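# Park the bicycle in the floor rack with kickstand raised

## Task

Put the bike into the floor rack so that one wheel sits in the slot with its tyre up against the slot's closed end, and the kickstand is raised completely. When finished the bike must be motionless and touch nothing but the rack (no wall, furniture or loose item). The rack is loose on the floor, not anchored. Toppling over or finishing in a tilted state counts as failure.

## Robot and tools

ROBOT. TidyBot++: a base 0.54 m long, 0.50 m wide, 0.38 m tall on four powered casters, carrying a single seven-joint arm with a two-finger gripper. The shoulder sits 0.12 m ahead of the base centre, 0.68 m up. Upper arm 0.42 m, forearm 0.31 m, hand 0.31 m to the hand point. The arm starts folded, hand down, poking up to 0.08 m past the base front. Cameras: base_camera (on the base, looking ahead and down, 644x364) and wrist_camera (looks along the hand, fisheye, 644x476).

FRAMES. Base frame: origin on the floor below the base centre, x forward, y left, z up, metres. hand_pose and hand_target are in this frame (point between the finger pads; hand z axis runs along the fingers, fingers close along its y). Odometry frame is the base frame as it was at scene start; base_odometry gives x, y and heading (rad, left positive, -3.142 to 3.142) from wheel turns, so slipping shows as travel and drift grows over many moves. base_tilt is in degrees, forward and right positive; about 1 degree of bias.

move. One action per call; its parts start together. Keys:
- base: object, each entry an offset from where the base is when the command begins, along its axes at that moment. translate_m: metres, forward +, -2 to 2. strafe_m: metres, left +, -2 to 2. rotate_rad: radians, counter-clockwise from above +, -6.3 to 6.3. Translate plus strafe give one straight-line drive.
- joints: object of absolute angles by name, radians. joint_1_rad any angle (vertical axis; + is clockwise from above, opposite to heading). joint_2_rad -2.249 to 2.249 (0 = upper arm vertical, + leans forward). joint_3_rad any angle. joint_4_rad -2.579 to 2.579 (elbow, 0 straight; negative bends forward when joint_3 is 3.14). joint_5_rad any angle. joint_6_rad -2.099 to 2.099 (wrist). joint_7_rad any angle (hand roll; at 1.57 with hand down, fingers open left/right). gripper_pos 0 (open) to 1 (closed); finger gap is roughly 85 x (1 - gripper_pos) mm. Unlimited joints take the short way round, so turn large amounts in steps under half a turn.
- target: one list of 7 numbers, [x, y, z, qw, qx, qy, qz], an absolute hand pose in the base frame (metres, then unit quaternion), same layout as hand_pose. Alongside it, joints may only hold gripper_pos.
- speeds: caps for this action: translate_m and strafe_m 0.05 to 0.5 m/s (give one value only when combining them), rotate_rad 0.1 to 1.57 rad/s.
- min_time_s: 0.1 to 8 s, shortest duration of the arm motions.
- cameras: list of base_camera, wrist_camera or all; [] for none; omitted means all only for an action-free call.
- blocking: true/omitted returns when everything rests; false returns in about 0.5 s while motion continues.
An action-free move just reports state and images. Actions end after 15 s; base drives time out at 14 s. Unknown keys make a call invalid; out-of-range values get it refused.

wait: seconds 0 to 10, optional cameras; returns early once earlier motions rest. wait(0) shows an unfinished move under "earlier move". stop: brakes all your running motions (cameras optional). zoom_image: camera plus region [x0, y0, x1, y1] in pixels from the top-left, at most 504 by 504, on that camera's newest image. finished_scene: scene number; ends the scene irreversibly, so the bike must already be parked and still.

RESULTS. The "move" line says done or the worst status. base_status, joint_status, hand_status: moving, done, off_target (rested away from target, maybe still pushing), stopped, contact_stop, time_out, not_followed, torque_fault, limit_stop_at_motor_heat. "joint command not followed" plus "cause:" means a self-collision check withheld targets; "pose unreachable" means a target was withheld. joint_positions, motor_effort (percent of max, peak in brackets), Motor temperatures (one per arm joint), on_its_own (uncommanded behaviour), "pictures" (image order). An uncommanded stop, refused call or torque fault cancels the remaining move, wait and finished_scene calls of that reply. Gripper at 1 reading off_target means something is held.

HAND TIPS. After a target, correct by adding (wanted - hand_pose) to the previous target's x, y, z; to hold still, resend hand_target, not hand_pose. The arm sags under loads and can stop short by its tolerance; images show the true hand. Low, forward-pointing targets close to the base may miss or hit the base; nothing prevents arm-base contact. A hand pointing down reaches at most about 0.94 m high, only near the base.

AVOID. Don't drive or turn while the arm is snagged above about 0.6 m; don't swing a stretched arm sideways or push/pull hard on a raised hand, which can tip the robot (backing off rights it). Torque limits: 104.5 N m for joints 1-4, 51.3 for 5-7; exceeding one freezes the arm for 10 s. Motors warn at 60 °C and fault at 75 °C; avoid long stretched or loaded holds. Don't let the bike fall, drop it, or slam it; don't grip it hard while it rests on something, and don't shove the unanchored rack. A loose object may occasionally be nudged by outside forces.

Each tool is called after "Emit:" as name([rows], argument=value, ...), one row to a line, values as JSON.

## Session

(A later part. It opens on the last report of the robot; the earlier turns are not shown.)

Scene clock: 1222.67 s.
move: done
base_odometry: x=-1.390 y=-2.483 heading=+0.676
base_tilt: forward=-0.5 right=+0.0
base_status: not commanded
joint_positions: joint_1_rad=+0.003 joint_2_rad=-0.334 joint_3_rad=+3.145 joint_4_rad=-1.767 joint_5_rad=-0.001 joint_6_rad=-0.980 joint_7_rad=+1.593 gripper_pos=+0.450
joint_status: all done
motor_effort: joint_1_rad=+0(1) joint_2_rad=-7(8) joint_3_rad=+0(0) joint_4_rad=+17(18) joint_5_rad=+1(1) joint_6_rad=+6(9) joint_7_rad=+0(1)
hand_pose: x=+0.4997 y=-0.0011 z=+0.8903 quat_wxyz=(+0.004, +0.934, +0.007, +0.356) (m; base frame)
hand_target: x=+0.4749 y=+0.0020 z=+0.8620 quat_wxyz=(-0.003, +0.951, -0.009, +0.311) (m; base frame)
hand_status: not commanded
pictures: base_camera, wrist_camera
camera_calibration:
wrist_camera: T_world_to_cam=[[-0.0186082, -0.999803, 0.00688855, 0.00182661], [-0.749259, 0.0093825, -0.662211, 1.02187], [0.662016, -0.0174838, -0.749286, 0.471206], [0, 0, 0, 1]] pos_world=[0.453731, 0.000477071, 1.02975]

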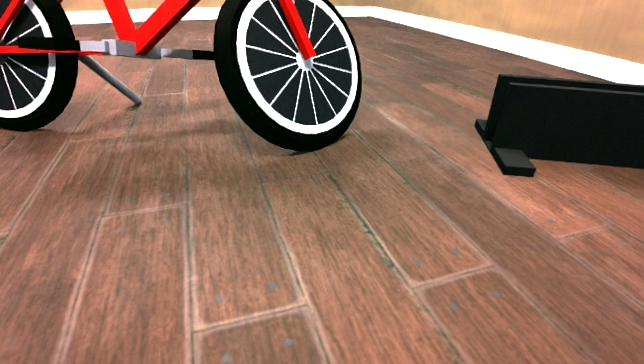

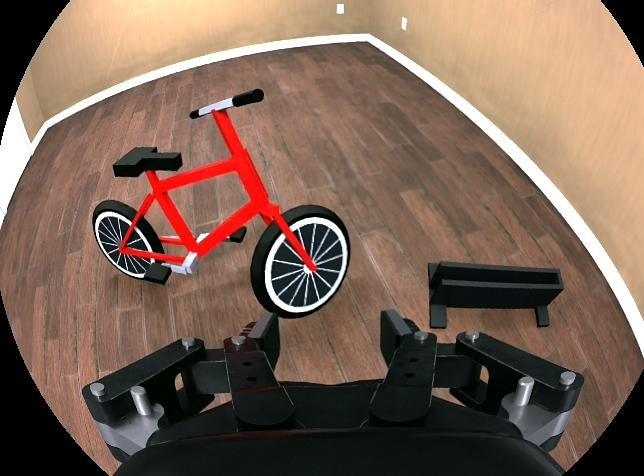

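Emit:
move(base={"translate_m": 0.36, "strafe_m": -0.15}, speeds={"translate_m": 0.2})

Emit:
move(joints={"joint_1_rad": 0, "joint_2_rad": 0.341, "joint_3_rad": 3.14, "joint_4_rad": -1.281, "joint_5_rad": 0, "joint_6_rad": -1.52, "joint_7_rad": 1.57}, min_time_s=4, cameras=["all"])

Scene clock: 1400.33 s.
move: done
base_odometry: x=-1.015 y=-2.375 heading=+0.676
base_tilt: forward=-0.5 right=+0.0
base_status: done
joint_positions: joint_1_rad=+0.003 joint_2_rad=-0.337 joint_3_rad=+3.145 joint_4_rad=-1.767 joint_5_rad=-0.001 joint_6_rad=-0.984 joint_7_rad=+1.593 gripper_pos=+0.450
joint_status: not commanded
motor_effort: joint_1_rad=+0(2) joint_2_rad=-7(9) joint_3_rad=+0(1) joint_4_rad=+17(17) joint_5_rad=+1(1) joint_6_rad=+6(7) joint_7_rad=+0(1)
hand_pose: x=+0.4983 y=-0.0011 z=+0.8905 quat_wxyz=(+0.004, +0.934, +0.007, +0.356) (m; base frame)
hand_target: x=+0.4749 y=+0.0020 z=+0.8620 quat_wxyz=(-0.003, +0.951, -0.009, +0.311) (m; base frame)
hand_status: not commanded
pictures: none

Scene clock: 1404.67 s.
move: done
base_odometry: x=-1.015 y=-2.375 heading=+0.676
base_tilt: forward=-0.5 right=+0.0
base_status: not commanded
joint_positions: joint_1_rad=+0.003 joint_2_rad=+0.307 joint_3_rad=+3.145 joint_4_rad=-1.321 joint_5_rad=-0.001 joint_6_rad=-1.454 joint_7_rad=+1.593 gripper_pos=+0.450
joint_status: all done
motor_effort: joint_1_rad=+0(3) joint_2_rad=-25(26) joint_3_rad=+0(1) joint_4_rad=+14(18) joint_5_rad=+1(2) joint_6_rad=+0(7) joint_7_rad=+0(1)
hand_pose: x=+0.5786 y=-0.0012 z=+0.7543 quat_wxyz=(+0.000, +1.000, +0.008, +0.030) (m; base frame)
hand_target: x=+0.5735 y=+0.0020 z=+0.7510 quat_wxyz=(+0.000, +1.000, +0.000, +0.000) (m; base frame)
hand_status: not commanded
pictures: base_camera, wrist_camera
camera_calibration:
wrist_camera: T_world_to_cam=[[-0.0105184, -0.999836, 0.014732, -0.00645079], [-0.998452, 0.00969699, -0.0547594, 0.676772], [0.0546076, -0.0152852, -0.998391, 0.856475], [0, 0, 0, 1]] pos_world=[0.628887, 0.0000790259, 0.892252]

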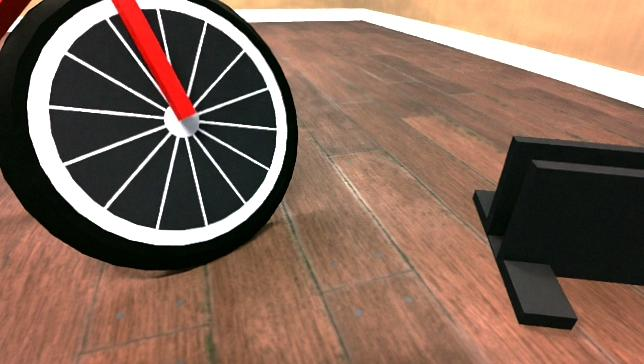

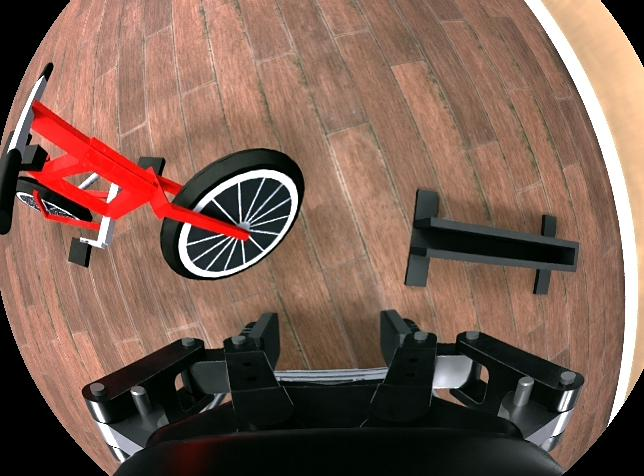

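Emit:
zoom_image(camera="wrist_camera", region=[0, 50, 330, 310])

Emit:
zoom_image(camera="wrist_camera", region=[390, 170, 600, 310])

Emit:
zoom_image(camera="wrist_camera", region=[0, 60, 140, 270])

Scaled by 1.527.

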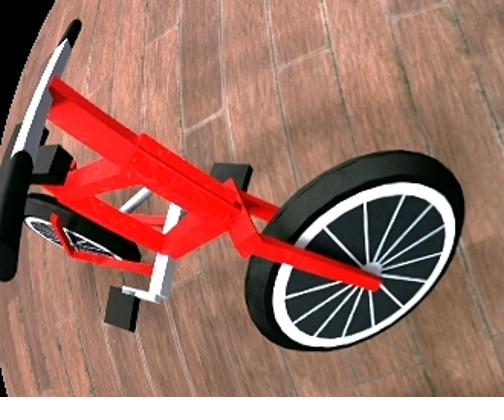

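Scaled by 2.400.

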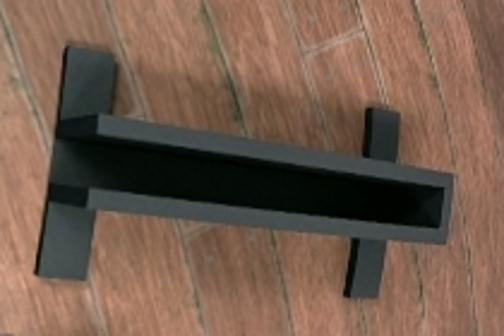

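Scaled by 2.400.

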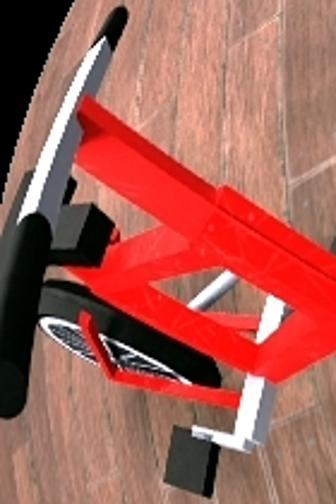

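Emit:
move(base={"strafe_m": -0.38}, speeds={"strafe_m": 0.2})

Emit:
move(joints={"joint_1_rad": 0.269, "joint_2_rad": 1.165, "joint_3_rad": 3.14, "joint_4_rad": -1.81, "joint_5_rad": 0, "joint_6_rad": -0.12, "joint_7_rad": 3.26}, min_time_s=4, cameras=["all"])

Scene clock: 1525.00 s.
move: done
base_odometry: x=-0.778 y=-2.671 heading=+0.676
base_tilt: forward=-0.5 right=+0.0
base_status: done
joint_positions: joint_1_rad=+0.002 joint_2_rad=+0.307 joint_3_rad=+3.145 joint_4_rad=-1.321 joint_5_rad=-0.001 joint_6_rad=-1.456 joint_7_rad=+1.593 gripper_pos=+0.450
joint_status: not commanded
motor_effort: joint_1_rad=+1(2) joint_2_rad=-24(25) joint_3_rad=+0(2) joint_4_rad=+14(14) joint_5_rad=+1(2) joint_6_rad=+1(1) joint_7_rad=+0(1)
hand_pose: x=+0.5781 y=-0.0008 z=+0.7543 quat_wxyz=(+0.000, +1.000, +0.008, +0.029) (m; base frame)
hand_target: x=+0.5735 y=+0.0020 z=+0.7510 quat_wxyz=(+0.000, +1.000, +0.000, +0.000) (m; base frame)
hand_status: not commanded
pictures: none

Scene clock: 1529.67 s.
move: done
base_odometry: x=-0.778 y=-2.671 heading=+0.676
base_tilt: forward=-0.4 right=+0.0
base_status: not commanded
joint_positions: joint_1_rad=+0.260 joint_2_rad=+1.126 joint_3_rad=+3.145 joint_4_rad=-1.788 joint_5_rad=-0.001 joint_6_rad=-0.187 joint_7_rad=+3.217 gripper_pos=+0.450
joint_status: all done
motor_effort: joint_1_rad=+0(2) joint_2_rad=-33(36) joint_3_rad=+0(1) joint_4_rad=+3(15) joint_5_rad=+1(2) joint_6_rad=+1(2) joint_7_rad=+1(1)
hand_pose: x=+0.5668 y=-0.1197 z=+0.2455 quat_wxyz=(+0.017, +0.770, +0.638, +0.011) (m; base frame)
hand_target: x=+0.5565 y=-0.1182 z=+0.2270 quat_wxyz=(+0.019, +0.758, +0.652, +0.014) (m; base frame)
hand_status: not commanded
pictures: base_camera, wrist_camera
camera_calibration:
wrist_camera: T_world_to_cam=[[0.976181, -0.209755, 0.055434, -0.592197], [-0.210615, -0.977517, 0.010082, 0.0577919], [0.0520729, -0.0215171, -0.998411, 0.34802], [0, 0, 0, 1]] pos_world=[0.572141, -0.0602356, 0.379713]

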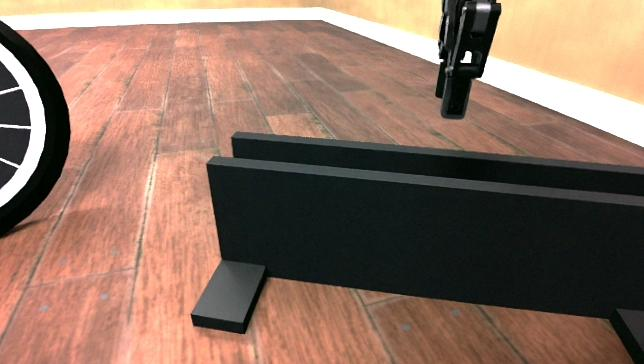

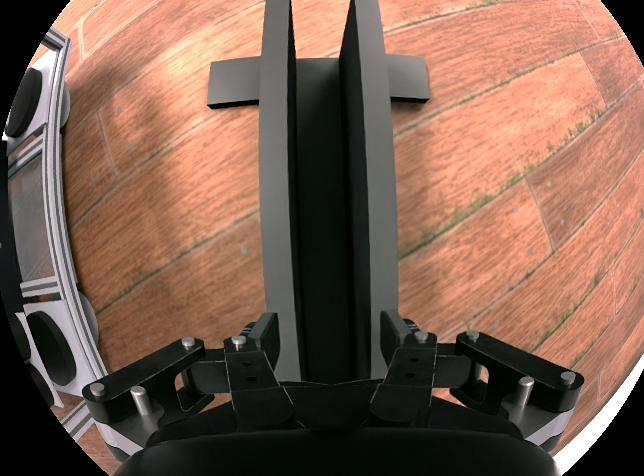

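Emit:
move(cameras=["all"])

Scene clock: 1568.00 s.
Motor temperatures (°C): [31 28 28 31 36 41 39]
base_odometry: x=-0.778 y=-2.671 heading=+0.676
base_tilt: forward=-0.5 right=+0.0
base_status: not commanded
joint_positions: joint_1_rad=+0.260 joint_2_rad=+1.126 joint_3_rad=+3.145 joint_4_rad=-1.788 joint_5_rad=-0.001 joint_6_rad=-0.187 joint_7_rad=+3.217 gripper_pos=+0.450
joint_status: all done
motor_effort: joint_1_rad=-1(2) joint_2_rad=-33(36) joint_3_rad=+0(1) joint_4_rad=+3(15) joint_5_rad=+1(2) joint_6_rad=+0(2) joint_7_rad=+0(1)
hand_pose: x=+0.5668 y=-0.1197 z=+0.2455 quat_wxyz=(+0.017, +0.770, +0.638, +0.011) (m; base frame)
hand_target: x=+0.5565 y=-0.1182 z=+0.2270 quat_wxyz=(+0.019, +0.758, +0.652, +0.014) (m; base frame)
hand_status: not commanded
pictures: base_camera, wrist_camera
camera_calibration:
wrist_camera: T_world_to_cam=[[0.976278, -0.209252, 0.0556272, -0.592295], [-0.210115, -0.977625, 0.0100756, 0.0575015], [0.0522742, -0.0215247, -0.998401, 0.347901], [0, 0, 0, 1]] pos_world=[0.572141, -0.0602357, 0.379713]

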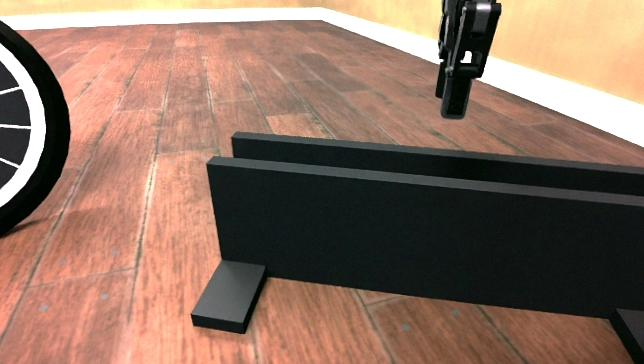

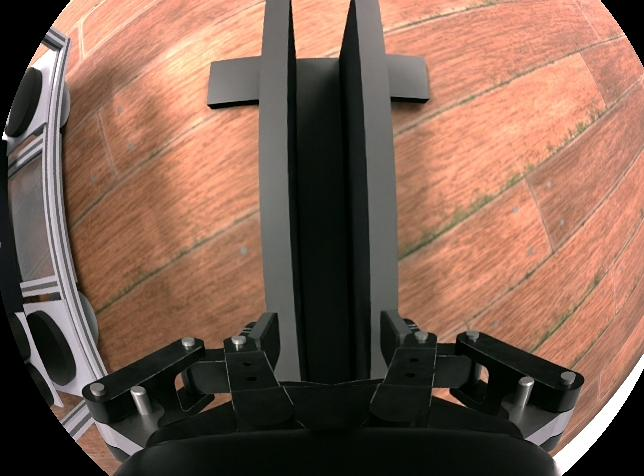

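Emit:
move(joints={"joint_2_rad": 1.164, "joint_4_rad": -1.87, "joint_6_rad": -0.10}, min_time_s=1.5, cameras=["wrist_camera"])

Scene clock: 1584.90 s.
move: done
base_odometry: x=-0.778 y=-2.671 heading=+0.676
base_tilt: forward=-0.5 right=+0.0
base_status: not commanded
joint_positions: joint_1_rad=+0.260 joint_2_rad=+1.126 joint_3_rad=+3.145 joint_4_rad=-1.846 joint_5_rad=-0.001 joint_6_rad=-0.166 joint_7_rad=+3.217 gripper_pos=+0.450
joint_status: all done
motor_effort: joint_1_rad=+0(1) joint_2_rad=-32(34) joint_3_rad=-1(1) joint_4_rad=+2(4) joint_5_rad=+1(1) joint_6_rad=+0(1) joint_7_rad=+0(1)
hand_pose: x=+0.5382 y=-0.1121 z=+0.2416 quat_wxyz=(+0.002, +0.770, +0.638, +0.000) (m; base frame)
hand_target: x=+0.5269 y=-0.1101 z=+0.2245 quat_wxyz=(+0.003, +0.758, +0.652, +0.003) (m; base frame)
hand_status: not commanded
pictures: wrist_camera
camera_calibration:
wrist_camera: T_world_to_cam=[[0.977606, -0.209655, 0.018194, -0.554266], [-0.20983, -0.977703, 0.00828489, 0.0592321], [0.0160514, -0.011917, -0.9998, 0.366613], [0, 0, 0, 1]] pos_world=[0.548398, -0.0539244, 0.376134]

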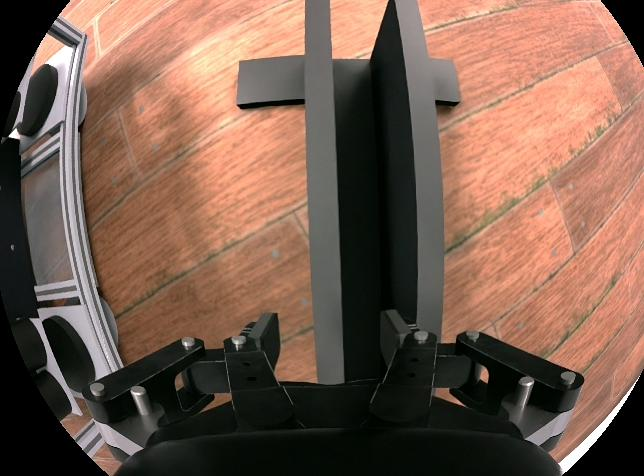

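Emit:
move(joints={"joint_2_rad": 1.36, "joint_4_rad": -1.755, "joint_6_rad": -0.03}, min_time_s=2, cameras=["wrist_camera"])

Emit:
move(joints={"joint_2_rad": 1.455, "joint_4_rad": -1.69, "joint_6_rad": 0.01}, min_time_s=2, cameras=["wrist_camera"])

Scene clock: 1597.90 s.
move: done
base_odometry: x=-0.778 y=-2.671 heading=+0.676
base_tilt: forward=-0.5 right=+0.0
base_status: not commanded
joint_positions: joint_1_rad=+0.260 joint_2_rad=+1.282 joint_3_rad=+3.145 joint_4_rad=-1.799 joint_5_rad=-0.001 joint_6_rad=-0.107 joint_7_rad=+3.218 gripper_pos=+0.450
joint_status: all done
motor_effort: joint_1_rad=+0(1) joint_2_rad=-23(32) joint_3_rad=-1(1) joint_4_rad=+4(5) joint_5_rad=+1(1) joint_6_rad=+3(5) joint_7_rad=+1(1)
hand_pose: x=+0.5128 y=-0.1054 z=+0.1767 quat_wxyz=(-0.018, +0.770, +0.638, -0.015) (m; base frame)
hand_target: x=+0.5233 y=-0.1090 z=+0.1443 quat_wxyz=(-0.002, +0.758, +0.652, +0.000) (m; base frame)
hand_status: not commanded
pictures: wrist_camera
camera_calibration:
wrist_camera: T_world_to_cam=[[0.977372, -0.209127, -0.0317806, -0.517916], [-0.209039, -0.977888, 0.00610293, 0.060869], [-0.0323541, 0.000678553, -0.999476, 0.328267], [0, 0, 0, 1]] pos_world=[0.529541, -0.0490099, 0.311264]

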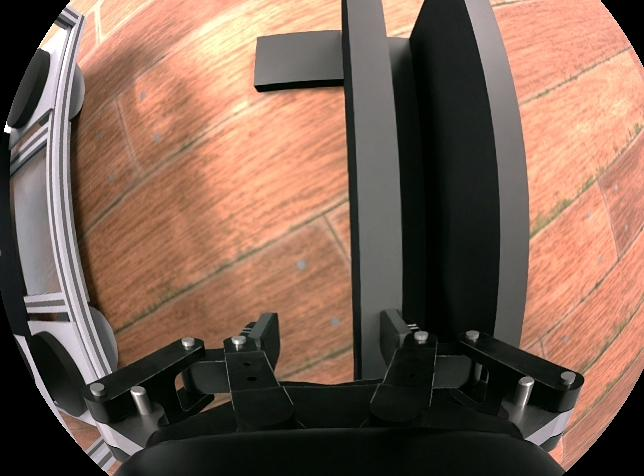

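Scene clock: 1600.20 s.
move: off_target
base_odometry: x=-0.778 y=-2.671 heading=+0.676
base_tilt: forward=-0.5 right=+0.0
base_status: not commanded
joint_positions: joint_1_rad=+0.260 joint_2_rad=+1.286 joint_3_rad=+3.145 joint_4_rad=-1.796 joint_5_rad=-0.001 joint_6_rad=-0.107 joint_7_rad=+3.218 gripper_pos=+0.450
joint_status: joint_2_rad off_target (ended at +1.286, target +1.455); joint_4_rad off_target (ended at -1.796, target -1.690); joint_6_rad off_target (ended at -0.107, target +0.010)
motor_effort: joint_1_rad=+1(1) joint_2_rad=-9(24) joint_3_rad=+0(1) joint_4_rad=+11(12) joint_5_rad=+1(1) joint_6_rad=+11(12) joint_7_rad=+0(1)
hand_pose: x=+0.5133 y=-0.1055 z=+0.1752 quat_wxyz=(-0.018, +0.769, +0.638, -0.015) (m; base frame)
hand_target: x=+0.5235 y=-0.1091 z=+0.1048 quat_wxyz=(+0.002, +0.758, +0.652, +0.002) (m; base frame)
hand_status: not commanded
pictures: wrist_camera
camera_calibration:
wrist_camera: T_world_to_cam=[[0.977506, -0.208512, -0.0316905, -0.518443], [-0.208425, -0.97802, 0.00606908, 0.0605422], [-0.0322594, 0.000672523, -0.999479, 0.326731], [0, 0, 0, 1]] pos_world=[0.52994, -0.04911, 0.309764]

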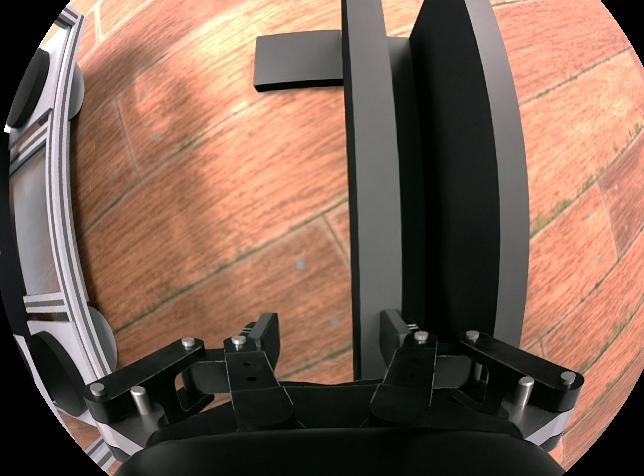

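Emit:
move(joints={"joint_2_rad": 1.25, "joint_4_rad": -1.78, "joint_6_rad": -0.08}, min_time_s=2, cameras=["wrist_camera"])

Scene clock: 1616.33 s.
move: done
base_odometry: x=-0.778 y=-2.671 heading=+0.676
base_tilt: forward=-0.4 right=+0.0
base_status: not commanded
joint_positions: joint_1_rad=+0.260 joint_2_rad=+1.280 joint_3_rad=+3.145 joint_4_rad=-1.793 joint_5_rad=-0.001 joint_6_rad=-0.107 joint_7_rad=+3.218 gripper_pos=+0.450
joint_status: all done
motor_effort: joint_1_rad=-1(1) joint_2_rad=-32(33) joint_3_rad=-1(1) joint_4_rad=+0(14) joint_5_rad=+1(1) joint_6_rad=+0(13) joint_7_rad=+0(1)
hand_pose: x=+0.5181 y=-0.1068 z=+0.1779 quat_wxyz=(-0.014, +0.769, +0.638, -0.012) (m; base frame)
hand_target: x=+0.5478 y=-0.1158 z=+0.1910 quat_wxyz=(+0.013, +0.758, +0.652, +0.009) (m; base frame)
hand_status: not commanded
pictures: wrist_camera
camera_calibration:
wrist_camera: T_world_to_cam=[[0.977749, -0.20858, -0.0223885, -0.525115], [-0.208485, -0.978004, 0.00653966, 0.0602813], [-0.0232601, -0.00172647, -0.999728, 0.324697], [0, 0, 0, 1]] pos_world=[0.533551, -0.0500127, 0.312458]

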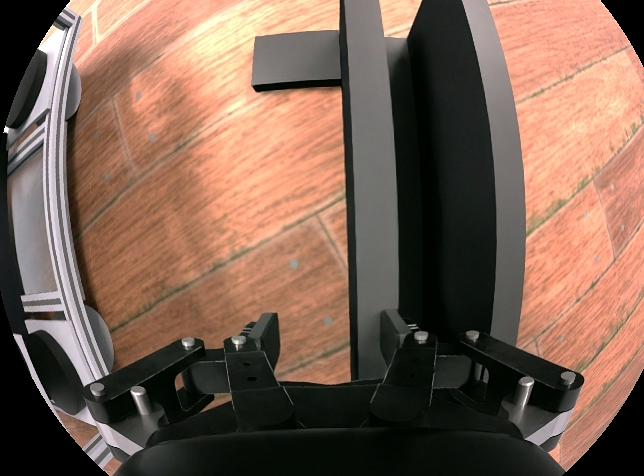

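Emit:
move(joints={"joint_2_rad": 1.18, "joint_4_rad": -1.77, "joint_6_rad": -0.11}, min_time_s=2, cameras=["wrist_camera"])

Scene clock: 1626.17 s.
move: done
base_odometry: x=-0.778 y=-2.671 heading=+0.676
base_tilt: forward=-0.5 right=+0.0
base_status: not commanded
joint_positions: joint_1_rad=+0.260 joint_2_rad=+1.208 joint_3_rad=+3.145 joint_4_rad=-1.793 joint_5_rad=-0.001 joint_6_rad=-0.107 joint_7_rad=+3.218 gripper_pos=+0.450
joint_status: all done
motor_effort: joint_1_rad=-1(1) joint_2_rad=-33(33) joint_3_rad=-1(1) joint_4_rad=+2(2) joint_5_rad=+1(1) joint_6_rad=+0(2) joint_7_rad=+0(1)
hand_pose: x=+0.5518 y=-0.1158 z=+0.2086 quat_wxyz=(+0.015, +0.769, +0.638, +0.008) (m; base frame)
hand_target: x=+0.5768 y=-0.1238 z=+0.2232 quat_wxyz=(+0.033, +0.757, +0.652, +0.023) (m; base frame)
hand_status: not commanded
pictures: wrist_camera
camera_calibration:
wrist_camera: T_world_to_cam=[[0.976839, -0.208328, 0.0488333, -0.573625], [-0.209048, -0.977854, 0.0100558, 0.0579257], [0.0456569, -0.0200313, -0.998756, 0.315779], [0, 0, 0, 1]] pos_world=[0.558031, -0.056534, 0.342816]

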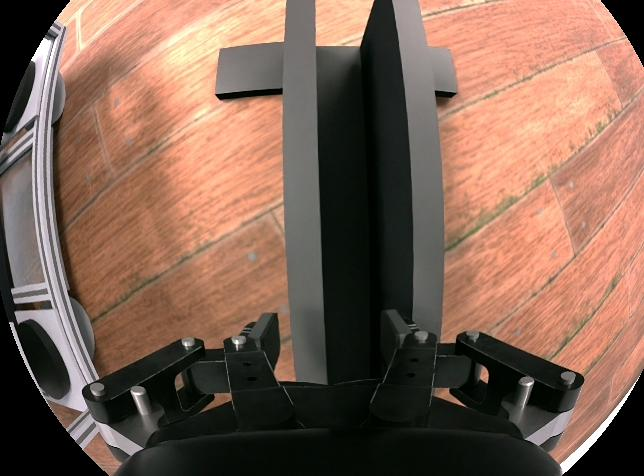

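Emit:
move(joints={"joint_2_rad": 1.32, "joint_4_rad": -1.70, "joint_6_rad": -0.02}, min_time_s=2, cameras=["wrist_camera"])

Scene clock: 1640.83 s.
move: done
base_odometry: x=-0.778 y=-2.671 heading=+0.676
base_tilt: forward=-0.5 right=+0.0
base_status: not commanded
joint_positions: joint_1_rad=+0.260 joint_2_rad=+1.272 joint_3_rad=+3.145 joint_4_rad=-1.729 joint_5_rad=-0.001 joint_6_rad=-0.087 joint_7_rad=+3.218 gripper_pos=+0.450
joint_status: all done
motor_effort: joint_1_rad=+0(1) joint_2_rad=-33(34) joint_3_rad=+0(1) joint_4_rad=+1(3) joint_5_rad=+1(1) joint_6_rad=+0(2) joint_7_rad=+0(1)
hand_pose: x=+0.5661 y=-0.1196 z=+0.1834 quat_wxyz=(+0.023, +0.769, +0.638, +0.014) (m; base frame)
hand_target: x=+0.5798 y=-0.1246 z=+0.1645 quat_wxyz=(+0.042, +0.757, +0.651, +0.029) (m; base frame)
hand_status: not commanded
pictures: wrist_camera
camera_calibration:
wrist_camera: T_world_to_cam=[[0.975799, -0.207729, 0.0682962, -0.589933], [-0.208948, -0.977863, 0.0111382, 0.0571725], [0.0644706, -0.025139, -0.997603, 0.278419], [0, 0, 0, 1]] pos_world=[0.569653, -0.0596402, 0.317405]

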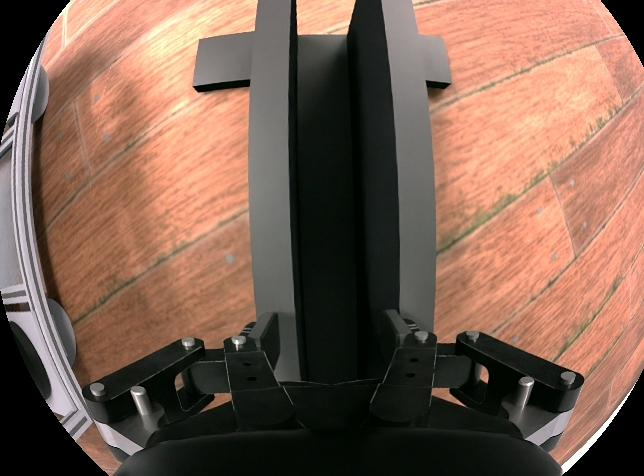

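Emit:
move(joints={"joint_2_rad": 1.37}, min_time_s=1.5, cameras=["wrist_camera"])

Scene clock: 1651.57 s.
move: done
base_odometry: x=-0.778 y=-2.671 heading=+0.676
base_tilt: forward=-0.5 right=+0.0
base_status: not commanded
joint_positions: joint_1_rad=+0.260 joint_2_rad=+1.287 joint_3_rad=+3.145 joint_4_rad=-1.728 joint_5_rad=-0.001 joint_6_rad=-0.086 joint_7_rad=+3.218 gripper_pos=+0.450
joint_status: all done
motor_effort: joint_1_rad=+0(1) joint_2_rad=-26(34) joint_3_rad=-1(1) joint_4_rad=+2(2) joint_5_rad=+1(1) joint_6_rad=+2(2) joint_7_rad=+0(1)
hand_pose: x=+0.5600 y=-0.1180 z=+0.1768 quat_wxyz=(+0.018, +0.769, +0.639, +0.010) (m; base frame)
hand_target: x=+0.5543 y=-0.1176 z=+0.1413 quat_wxyz=(+0.021, +0.758, +0.652, +0.015) (m; base frame)
hand_status: not commanded
pictures: wrist_camera
camera_calibration:
wrist_camera: T_world_to_cam=[[0.976553, -0.207924, 0.0557856, -0.581506], [-0.208812, -0.977899, 0.0105355, 0.0575094], [0.0523621, -0.0219372, -0.998387, 0.279629], [0, 0, 0, 1]] pos_world=[0.565238, -0.0585363, 0.311012]

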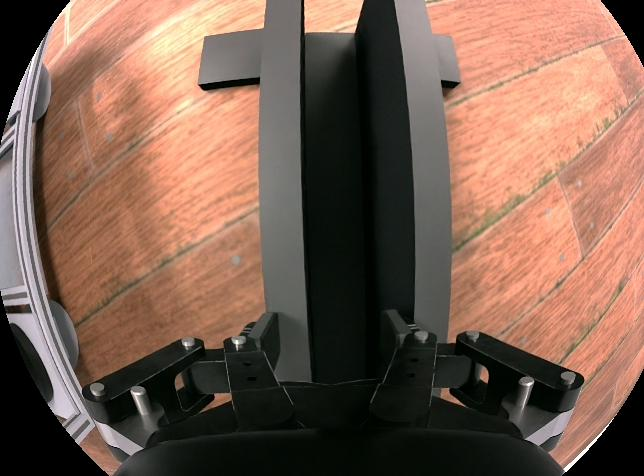

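Emit:
move(target=[0.54, -0.1125, 0.22, 0, 0.769, 0.639, 0], min_time_s=2, cameras=["wrist_camera"])

Scene clock: 1663.50 s.
move: done
base_odometry: x=-0.778 y=-2.671 heading=+0.676
base_tilt: forward=-0.5 right=+0.0
base_status: not commanded
joint_positions: joint_1_rad=+0.359 joint_2_rad=+1.217 joint_3_rad=+3.013 joint_4_rad=-1.783 joint_5_rad=+0.725 joint_6_rad=-0.138 joint_7_rad=+2.552 gripper_pos=+0.450
joint_status: not commanded
motor_effort: joint_1_rad=+0(2) joint_2_rad=-33(34) joint_3_rad=-3(3) joint_4_rad=+2(3) joint_5_rad=+1(1) joint_6_rad=+1(3) joint_7_rad=+1(1)
hand_pose: x=+0.5576 y=-0.1110 z=+0.2094 quat_wxyz=(+0.010, +0.770, +0.638, +0.023) (m; base frame)
hand_target: x=+0.5400 y=-0.1125 z=+0.2200 quat_wxyz=(+0.000, +0.769, +0.639, +0.000) (m; base frame)
hand_status: done (0.021 m and 2.9 deg from the pose sent, 0.048 m and 2.4 deg at the start)
pictures: wrist_camera
camera_calibration:
wrist_camera: T_world_to_cam=[[0.975818, -0.210565, 0.0586689, -0.580088], [-0.209763, -0.977556, -0.0195729, 0.0704331], [0.0614735, 0.00679306, -0.998086, 0.310448], [0, 0, 0, 1]] pos_world=[0.561751, -0.0554028, 0.345265]

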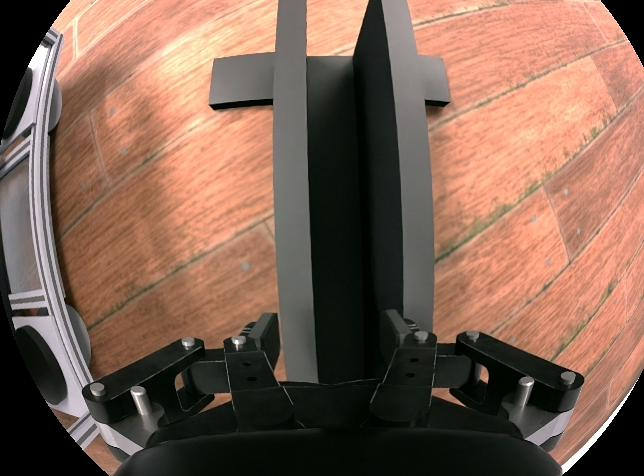

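Emit:
move(target=[0.522, -0.1135, 0.19, 0, 0.769, 0.639, 0], min_time_s=2, cameras=["wrist_camera"])

Scene clock: 1669.57 s.
move: done
base_odometry: x=-0.778 y=-2.671 heading=+0.676
base_tilt: forward=-0.5 right=+0.0
base_status: not commanded
joint_positions: joint_1_rad=+0.341 joint_2_rad=+1.217 joint_3_rad=+3.051 joint_4_rad=-1.803 joint_5_rad=+0.780 joint_6_rad=-0.137 joint_7_rad=+2.483 gripper_pos=+0.450
joint_status: not commanded
motor_effort: joint_1_rad=+0(1) joint_2_rad=-33(33) joint_3_rad=-2(3) joint_4_rad=+1(2) joint_5_rad=+1(1) joint_6_rad=+0(1) joint_7_rad=+1(1)
hand_pose: x=+0.5418 y=-0.1229 z=+0.2067 quat_wxyz=(+0.013, +0.773, +0.635, +0.002) (m; base frame)
hand_target: x=+0.5220 y=-0.1135 z=+0.1900 quat_wxyz=(+0.000, +0.769, +0.639, +0.000) (m; base frame)
hand_status: done (0.027 m and 1.7 deg from the pose sent, 0.041 m and 2.9 deg at the start)
pictures: wrist_camera
camera_calibration:
wrist_camera: T_world_to_cam=[[0.975315, -0.217395, 0.0387236, -0.563322], [-0.218226, -0.97572, 0.0186535, 0.0522695], [0.0337282, -0.0266435, -0.999076, 0.319862], [0, 0, 0, 1]] pos_world=[0.550035, -0.0629408, 0.340405]

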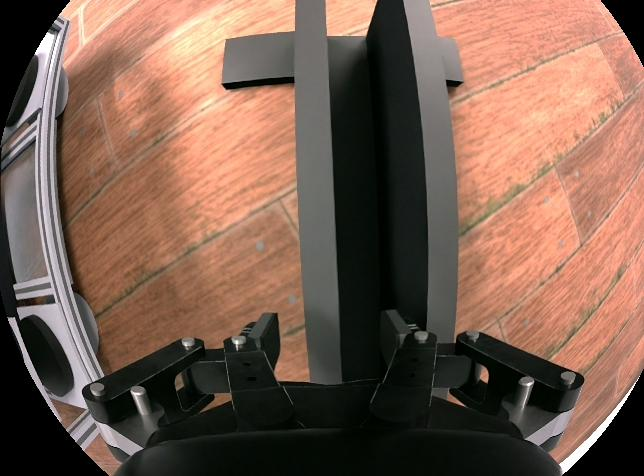

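Emit:
move(target=[0.518, -0.106, 0.135, 0, 0.769, 0.639, 0], min_time_s=2.5, cameras=["wrist_camera"])

Scene clock: 1675.87 s.
move: done
base_odometry: x=-0.778 y=-2.671 heading=+0.676
base_tilt: forward=-0.5 right=+0.0
base_status: not commanded
joint_positions: joint_1_rad=+0.272 joint_2_rad=+1.286 joint_3_rad=+3.116 joint_4_rad=-1.802 joint_5_rad=+0.780 joint_6_rad=-0.097 joint_7_rad=+2.438 gripper_pos=+0.450
joint_status: not commanded
motor_effort: joint_1_rad=+1(1) joint_2_rad=-23(33) joint_3_rad=+0(2) joint_4_rad=+6(6) joint_5_rad=+1(1) joint_6_rad=+3(4) joint_7_rad=+0(1)
hand_pose: x=+0.5184 y=-0.1159 z=+0.1757 quat_wxyz=(+0.006, +0.771, +0.637, -0.022) (m; base frame)
hand_target: x=+0.5180 y=-0.1060 z=+0.1350 quat_wxyz=(+0.000, +0.769, +0.639, +0.000) (m; base frame)
hand_status: done (0.042 m and 2.6 deg from the pose sent, 0.077 m and 1.7 deg at the start)
pictures: wrist_camera
camera_calibration:
wrist_camera: T_world_to_cam=[[0.977218, -0.212229, -0.00178129, -0.531096], [-0.211906, -0.976132, 0.0475634, 0.0462015], [-0.0118331, -0.0461024, -0.998867, 0.31127], [0, 0, 0, 1]] pos_world=[0.53247, -0.0532649, 0.307773]

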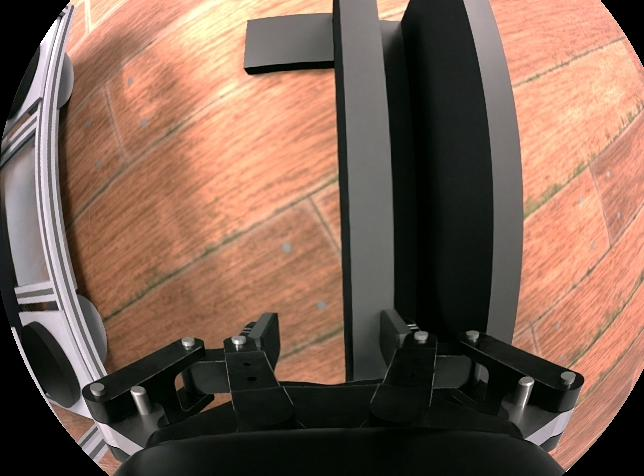

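Emit:
move(target=[0.535, -0.106, 0.165, 0, 0.769, 0.639, 0], min_time_s=1.5, cameras=["wrist_camera"])

Scene clock: 1683.77 s.
move: done
base_odometry: x=-0.778 y=-2.671 heading=+0.676
base_tilt: forward=-0.5 right=+0.0
base_status: not commanded
joint_positions: joint_1_rad=+0.303 joint_2_rad=+1.286 joint_3_rad=+3.093 joint_4_rad=-1.802 joint_5_rad=+0.780 joint_6_rad=-0.097 joint_7_rad=+2.438 gripper_pos=+0.450
joint_status: not commanded
motor_effort: joint_1_rad=+0(2) joint_2_rad=-25(26) joint_3_rad=-2(2) joint_4_rad=+4(6) joint_5_rad=+1(2) joint_6_rad=+3(4) joint_7_rad=+1(1)
hand_pose: x=+0.5187 y=-0.1152 z=+0.1760 quat_wxyz=(+0.000, +0.779, +0.627, -0.013) (m; base frame)
hand_target: x=+0.5350 y=-0.1060 z=+0.1650 quat_wxyz=(+0.000, +0.769, +0.639, +0.000) (m; base frame)
hand_status: done (0.022 m and 2.3 deg from the pose sent, 0.022 m and 2.6 deg at the start)
pictures: wrist_camera
camera_calibration:
wrist_camera: T_world_to_cam=[[0.971669, -0.236346, -0.000220032, -0.531393], [-0.236261, -0.971346, 0.0258471, 0.0639843], [-0.00632258, -0.0250629, -0.999666, 0.311386], [0, 0, 0, 1]] pos_world=[0.533424, -0.0556372, 0.309511]

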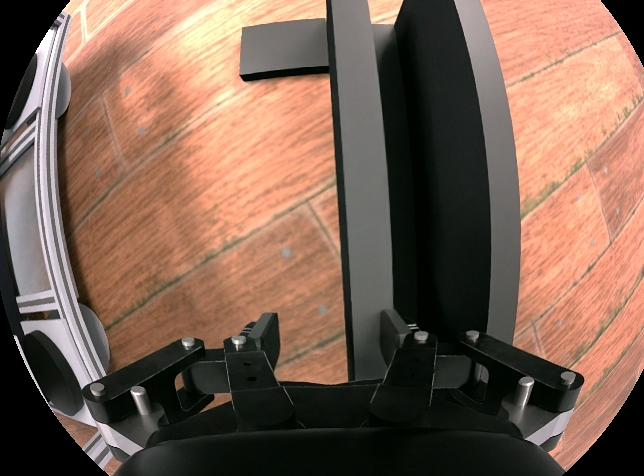

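Emit:
move(joints={"joint_1_rad": 0.269, "joint_2_rad": 1.10, "joint_3_rad": 3.14, "joint_4_rad": -1.88, "joint_5_rad": 0.0, "joint_6_rad": -0.22, "joint_7_rad": 3.26, "gripper_pos": 0.3}, min_time_s=2, cameras=["wrist_camera"])

Scene clock: 1701.57 s.
move: done
base_odometry: x=-0.778 y=-2.671 heading=+0.676
base_tilt: forward=-0.5 right=+0.0
base_status: not commanded
joint_positions: joint_1_rad=+0.282 joint_2_rad=+1.125 joint_3_rad=+3.120 joint_4_rad=-1.856 joint_5_rad=+0.047 joint_6_rad=-0.154 joint_7_rad=+3.217 gripper_pos=+0.300
joint_status: all done
motor_effort: joint_1_rad=-1(2) joint_2_rad=-32(34) joint_3_rad=-1(3) joint_4_rad=+2(6) joint_5_rad=+1(2) joint_6_rad=+0(5) joint_7_rad=+0(1)
hand_pose: x=+0.5370 y=-0.1087 z=+0.2420 quat_wxyz=(-0.001, +0.758, +0.652, +0.007) (m; base frame)
hand_target: x=+0.5123 y=-0.1061 z=+0.2517 quat_wxyz=(-0.025, +0.758, +0.652, -0.016) (m; base frame)
hand_status: not commanded
pictures: wrist_camera
camera_calibration:
wrist_camera: T_world_to_cam=[[0.984314, -0.174922, 0.0229726, -0.553387], [-0.174816, -0.984579, -0.00655944, 0.046289], [0.0237657, 0.00244059, -0.999715, 0.364346], [0, 0, 0, 1]] pos_world=[0.544139, -0.0521133, 0.377258]

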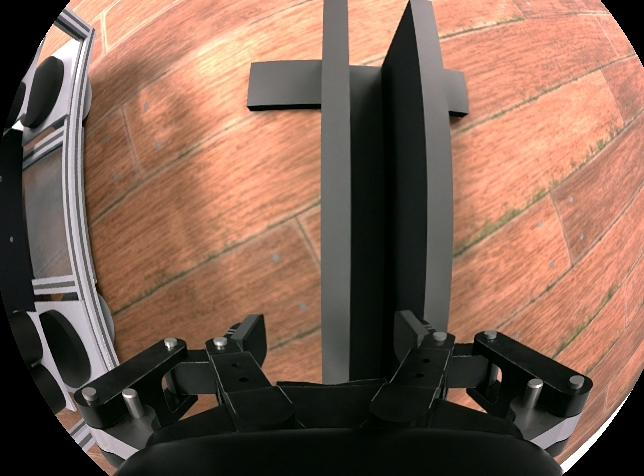

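Emit:
move(joints={"joint_1_rad": 0.25, "joint_2_rad": 1.472, "joint_3_rad": 3.15, "joint_4_rad": -1.62, "joint_5_rad": 0.0, "joint_6_rad": 0.008}, min_time_s=3, cameras=["wrist_camera"])

Scene clock: 1712.33 s.
move: done
base_odometry: x=-0.778 y=-2.671 heading=+0.676
base_tilt: forward=-0.5 right=+0.0
base_status: not commanded
joint_positions: joint_1_rad=+0.263 joint_2_rad=+1.411 joint_3_rad=+3.129 joint_4_rad=-1.657 joint_5_rad=+0.045 joint_6_rad=-0.068 joint_7_rad=+3.218 gripper_pos=+0.300
joint_status: all done
motor_effort: joint_1_rad=+0(2) joint_2_rad=-27(34) joint_3_rad=-1(2) joint_4_rad=+4(5) joint_5_rad=+1(2) joint_6_rad=+3(3) joint_7_rad=+0(1)
hand_pose: x=+0.5464 y=-0.1068 z=+0.1241 quat_wxyz=(+0.000, +0.755, +0.656, +0.006) (m; base frame)
hand_target: x=+0.5562 y=-0.1156 z=+0.0985 quat_wxyz=(+0.026, +0.752, +0.659, +0.013) (m; base frame)
hand_status: not commanded
pictures: wrist_camera
camera_calibration:
wrist_camera: T_world_to_cam=[[0.986218, -0.163954, 0.0222024, -0.559418], [-0.163916, -0.986468, -0.00351801, 0.0424327], [0.0224788, -0.00016982, -0.999747, 0.246746], [0, 0, 0, 1]] pos_world=[0.553117, -0.0498185, 0.259253]

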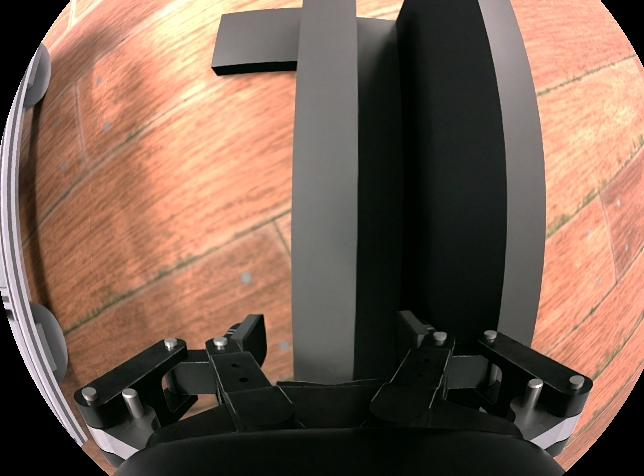

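Emit:
move(joints={"gripper_pos": 0.9}, cameras=["wrist_camera"])

Scene clock: 1719.63 s.
move: off_target
base_odometry: x=-0.778 y=-2.671 heading=+0.676
base_tilt: forward=-0.5 right=+0.0
base_status: not commanded
joint_positions: joint_1_rad=+0.262 joint_2_rad=+1.439 joint_3_rad=+3.131 joint_4_rad=-1.641 joint_5_rad=+0.033 joint_6_rad=-0.051 joint_7_rad=+3.218 gripper_pos=+0.802
joint_status: gripper_pos off_target (ended at +0.802, target +0.900)
motor_effort: joint_1_rad=-1(1) joint_2_rad=-30(36) joint_3_rad=-1(2) joint_4_rad=+2(5) joint_5_rad=+2(3) joint_6_rad=+6(8) joint_7_rad=+1(2)
hand_pose: x=+0.5460 y=-0.1067 z=+0.1124 quat_wxyz=(+0.002, +0.758, +0.652, +0.007) (m; base frame)
hand_target: x=+0.5562 y=-0.1156 z=+0.0985 quat_wxyz=(+0.026, +0.752, +0.659, +0.013) (m; base frame)
hand_status: not commanded
pictures: wrist_camera
camera_calibration:
wrist_camera: T_world_to_cam=[[0.984221, -0.174903, 0.0267945, -0.559315], [-0.174892, -0.984584, -0.00277026, 0.0486014], [0.026866, -0.0019596, -0.999637, 0.232513], [0, 0, 0, 1]] pos_world=[0.552743, -0.0495183, 0.247549]

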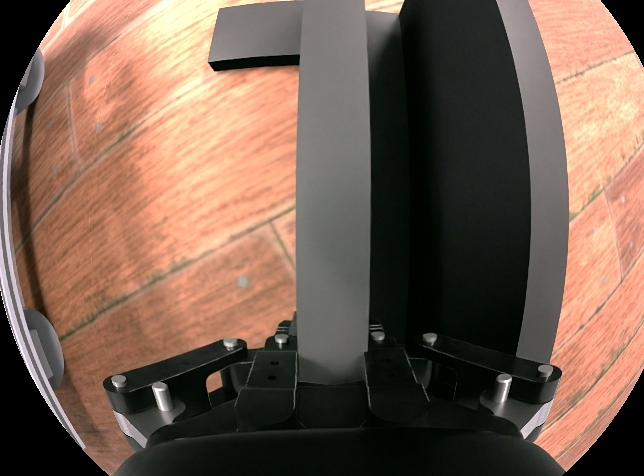

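Emit:
move(joints={"joint_2_rad": 1.33, "joint_4_rad": -1.70, "joint_6_rad": -0.10}, min_time_s=2, cameras=["wrist_camera", "base_camera"])

Scene clock: 1731.57 s.
move: done
base_odometry: x=-0.778 y=-2.671 heading=+0.676
base_tilt: forward=-0.5 right=+0.0
base_status: not commanded
joint_positions: joint_1_rad=+0.261 joint_2_rad=+1.411 joint_3_rad=+3.132 joint_4_rad=-1.683 joint_5_rad=+0.033 joint_6_rad=-0.053 joint_7_rad=+3.223 gripper_pos=+0.803
joint_status: all done
motor_effort: joint_1_rad=+0(2) joint_2_rad=-41(42) joint_3_rad=+0(2) joint_4_rad=+1(4) joint_5_rad=+1(2) joint_6_rad=+1(7) joint_7_rad=+1(2)
hand_pose: x=+0.5350 y=-0.1039 z=+0.1235 quat_wxyz=(-0.004, +0.756, +0.654, +0.002) (m; base frame)
hand_target: x=+0.5514 y=-0.1143 z=+0.1584 quat_wxyz=(+0.007, +0.753, +0.658, +0.000) (m; base frame)
hand_status: not commanded
pictures: base_camera, wrist_camera
camera_calibration:
wrist_camera: T_world_to_cam=[[0.985593, -0.168813, 0.0104074, -0.546328], [-0.168787, -0.985647, -0.00328363, 0.046148], [0.0108124, 0.00147969, -0.99994, 0.252836], [0, 0, 0, 1]] pos_world=[0.543513, -0.0471156, 0.258659]

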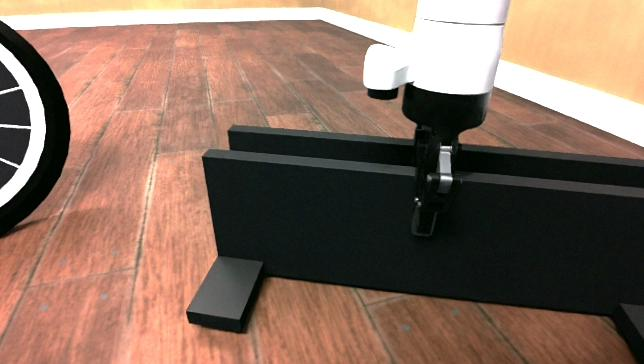

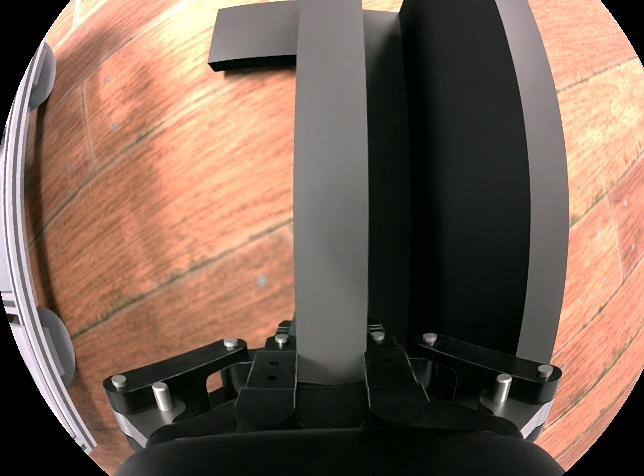

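Emit:
move(joints={"joint_2_rad": 1.29, "joint_4_rad": -1.68, "joint_6_rad": -0.12}, min_time_s=1.5, cameras=["base_camera", "wrist_camera"])

Scene clock: 1740.03 s.
move: done
base_odometry: x=-0.778 y=-2.671 heading=+0.676
base_tilt: forward=-0.5 right=+0.0
base_status: not commanded
joint_positions: joint_1_rad=+0.261 joint_2_rad=+1.374 joint_3_rad=+3.132 joint_4_rad=-1.683 joint_5_rad=+0.033 joint_6_rad=-0.065 joint_7_rad=+3.223 gripper_pos=+0.803
joint_status: all done
motor_effort: joint_1_rad=+0(1) joint_2_rad=-42(42) joint_3_rad=-1(1) joint_4_rad=+2(3) joint_5_rad=+1(1) joint_6_rad=+2(3) joint_7_rad=+0(1)
hand_pose: x=+0.5512 y=-0.1083 z=+0.1398 quat_wxyz=(+0.006, +0.756, +0.654, +0.009) (m; base frame)
hand_target: x=+0.5774 y=-0.1210 z=+0.1777 quat_wxyz=(+0.024, +0.753, +0.658, +0.011) (m; base frame)
hand_status: not commanded
pictures: base_camera, wrist_camera
camera_calibration:
wrist_camera: T_world_to_cam=[[0.98505, -0.168545, 0.0356301, -0.566443], [-0.168631, -0.985679, -0.000593444, 0.0440979], [0.0352198, -0.00542377, -0.999365, 0.254694], [0, 0, 0, 1]] pos_world=[0.556441, -0.0506235, 0.274741]

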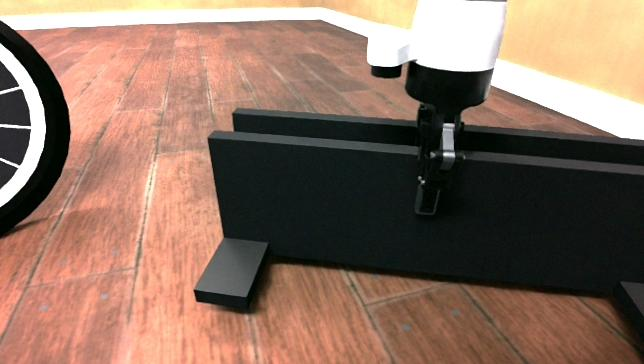

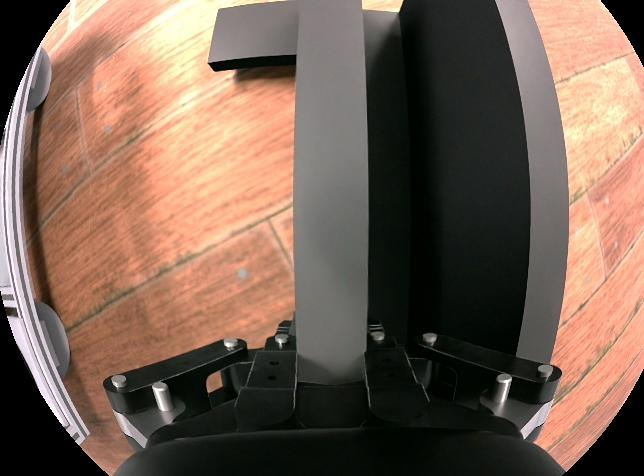

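Emit:
move(base={"translate_m": -0.041, "strafe_m": -0.038, "rotate_rad": 0.065}, speeds={"translate_m": 0.1, "rotate_rad": 0.1}, cameras=["base_camera", "wrist_camera"])

Scene clock: 1752.37 s.
move: done
base_odometry: x=-0.786 y=-2.726 heading=+0.741
base_tilt: forward=-0.5 right=+0.0
base_status: done
joint_positions: joint_1_rad=+0.253 joint_2_rad=+1.371 joint_3_rad=+3.135 joint_4_rad=-1.683 joint_5_rad=+0.033 joint_6_rad=-0.070 joint_7_rad=+3.223 gripper_pos=+0.803
joint_status: not commanded
motor_effort: joint_1_rad=+0(2) joint_2_rad=-42(43) joint_3_rad=+0(2) joint_4_rad=+2(4) joint_5_rad=+1(1) joint_6_rad=+2(3) joint_7_rad=+0(1)
hand_pose: x=+0.5515 y=-0.1066 z=+0.1410 quat_wxyz=(+0.006, +0.754, +0.657, +0.007) (m; base frame)
hand_target: x=+0.5774 y=-0.1210 z=+0.1777 quat_wxyz=(+0.024, +0.753, +0.658, +0.011) (m; base frame)
hand_status: not commanded
pictures: base_camera, wrist_camera
camera_calibration:
wrist_camera: T_world_to_cam=[[0.986353, -0.161296, 0.0330323, -0.566065], [-0.161452, -0.986878, 0.00209234, 0.0414162], [0.0322614, -0.0073969, -0.999452, 0.257367], [0, 0, 0, 1]] pos_world=[0.556724, -0.0485273, 0.275838]

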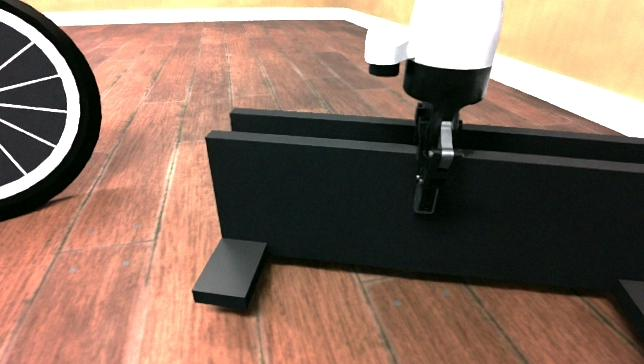

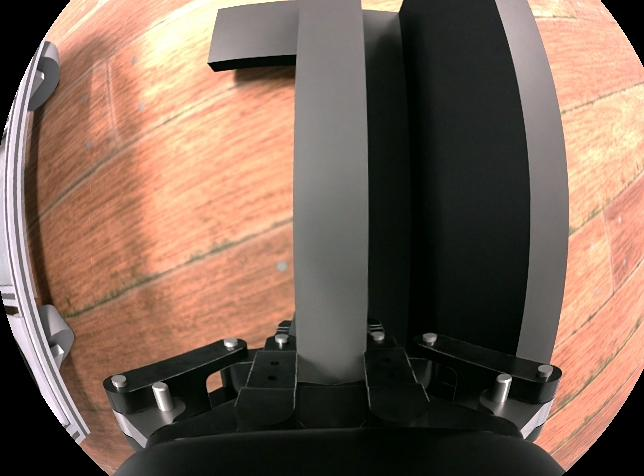

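Emit:
move(joints={"joint_2_rad": 1.37, "joint_4_rad": -1.66, "joint_6_rad": -0.05}, min_time_s=2, cameras=["base_camera"])

Emit:
move(joints={"joint_2_rad": 1.42, "joint_4_rad": -1.64, "joint_6_rad": -0.02}, min_time_s=2, cameras=["base_camera", "wrist_camera"])

Scene clock: 1763.00 s.
move: done
base_odometry: x=-0.786 y=-2.726 heading=+0.741
base_tilt: forward=-0.5 right=+0.0
base_status: not commanded
joint_positions: joint_1_rad=+0.253 joint_2_rad=+1.371 joint_3_rad=+3.135 joint_4_rad=-1.683 joint_5_rad=+0.033 joint_6_rad=-0.070 joint_7_rad=+3.223 gripper_pos=+0.803
joint_status: all done
motor_effort: joint_1_rad=+0(1) joint_2_rad=-42(43) joint_3_rad=-1(1) joint_4_rad=+2(4) joint_5_rad=+1(1) joint_6_rad=+2(3) joint_7_rad=+0(1)
hand_pose: x=+0.5515 y=-0.1066 z=+0.1410 quat_wxyz=(+0.006, +0.754, +0.657, +0.007) (m; base frame)
hand_target: x=+0.5700 y=-0.1192 z=+0.1425 quat_wxyz=(+0.028, +0.752, +0.658, +0.014) (m; base frame)
hand_status: not commanded
pictures: base_camera

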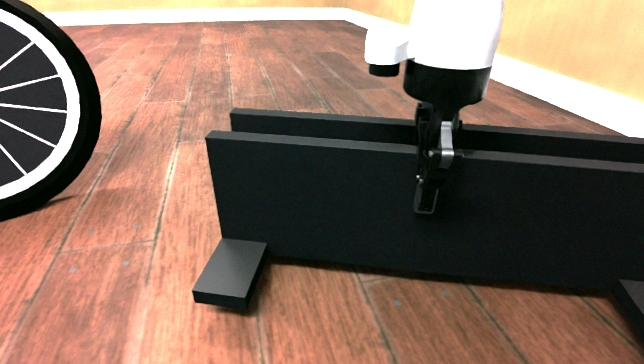

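Scene clock: 1765.30 s.
move: done
base_odometry: x=-0.786 y=-2.726 heading=+0.741
base_tilt: forward=-0.5 right=+0.0
base_status: not commanded
joint_positions: joint_1_rad=+0.253 joint_2_rad=+1.414 joint_3_rad=+3.135 joint_4_rad=-1.674 joint_5_rad=+0.033 joint_6_rad=-0.070 joint_7_rad=+3.223 gripper_pos=+0.803
joint_status: all done
motor_effort: joint_1_rad=+0(1) joint_2_rad=-42(43) joint_3_rad=-1(1) joint_4_rad=+1(4) joint_5_rad=+1(1) joint_6_rad=+1(3) joint_7_rad=+1(1)
hand_pose: x=+0.5338 y=-0.1020 z=+0.1225 quat_wxyz=(-0.008, +0.754, +0.657, -0.003) (m; base frame)
hand_target: x=+0.5645 y=-0.1178 z=+0.1209 quat_wxyz=(+0.028, +0.752, +0.658, +0.014) (m; base frame)
hand_status: not commanded
pictures: base_camera, wrist_camera
camera_calibration:
wrist_camera: T_world_to_cam=[[0.986878, -0.161465, -0.00132597, -0.543297], [-0.161466, -0.986878, -0.00100438, 0.0434878], [-0.00114639, 0.0012053, -0.999999, 0.258237], [0, 0, 0, 1]] pos_world=[0.543485, -0.0451174, 0.25756]

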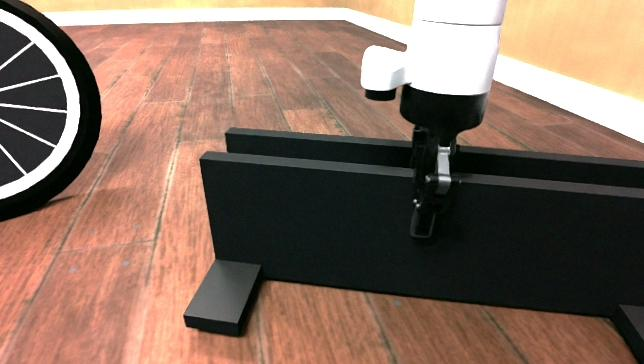

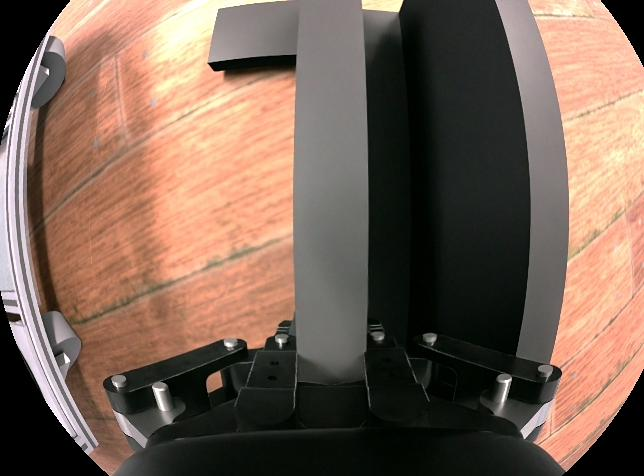

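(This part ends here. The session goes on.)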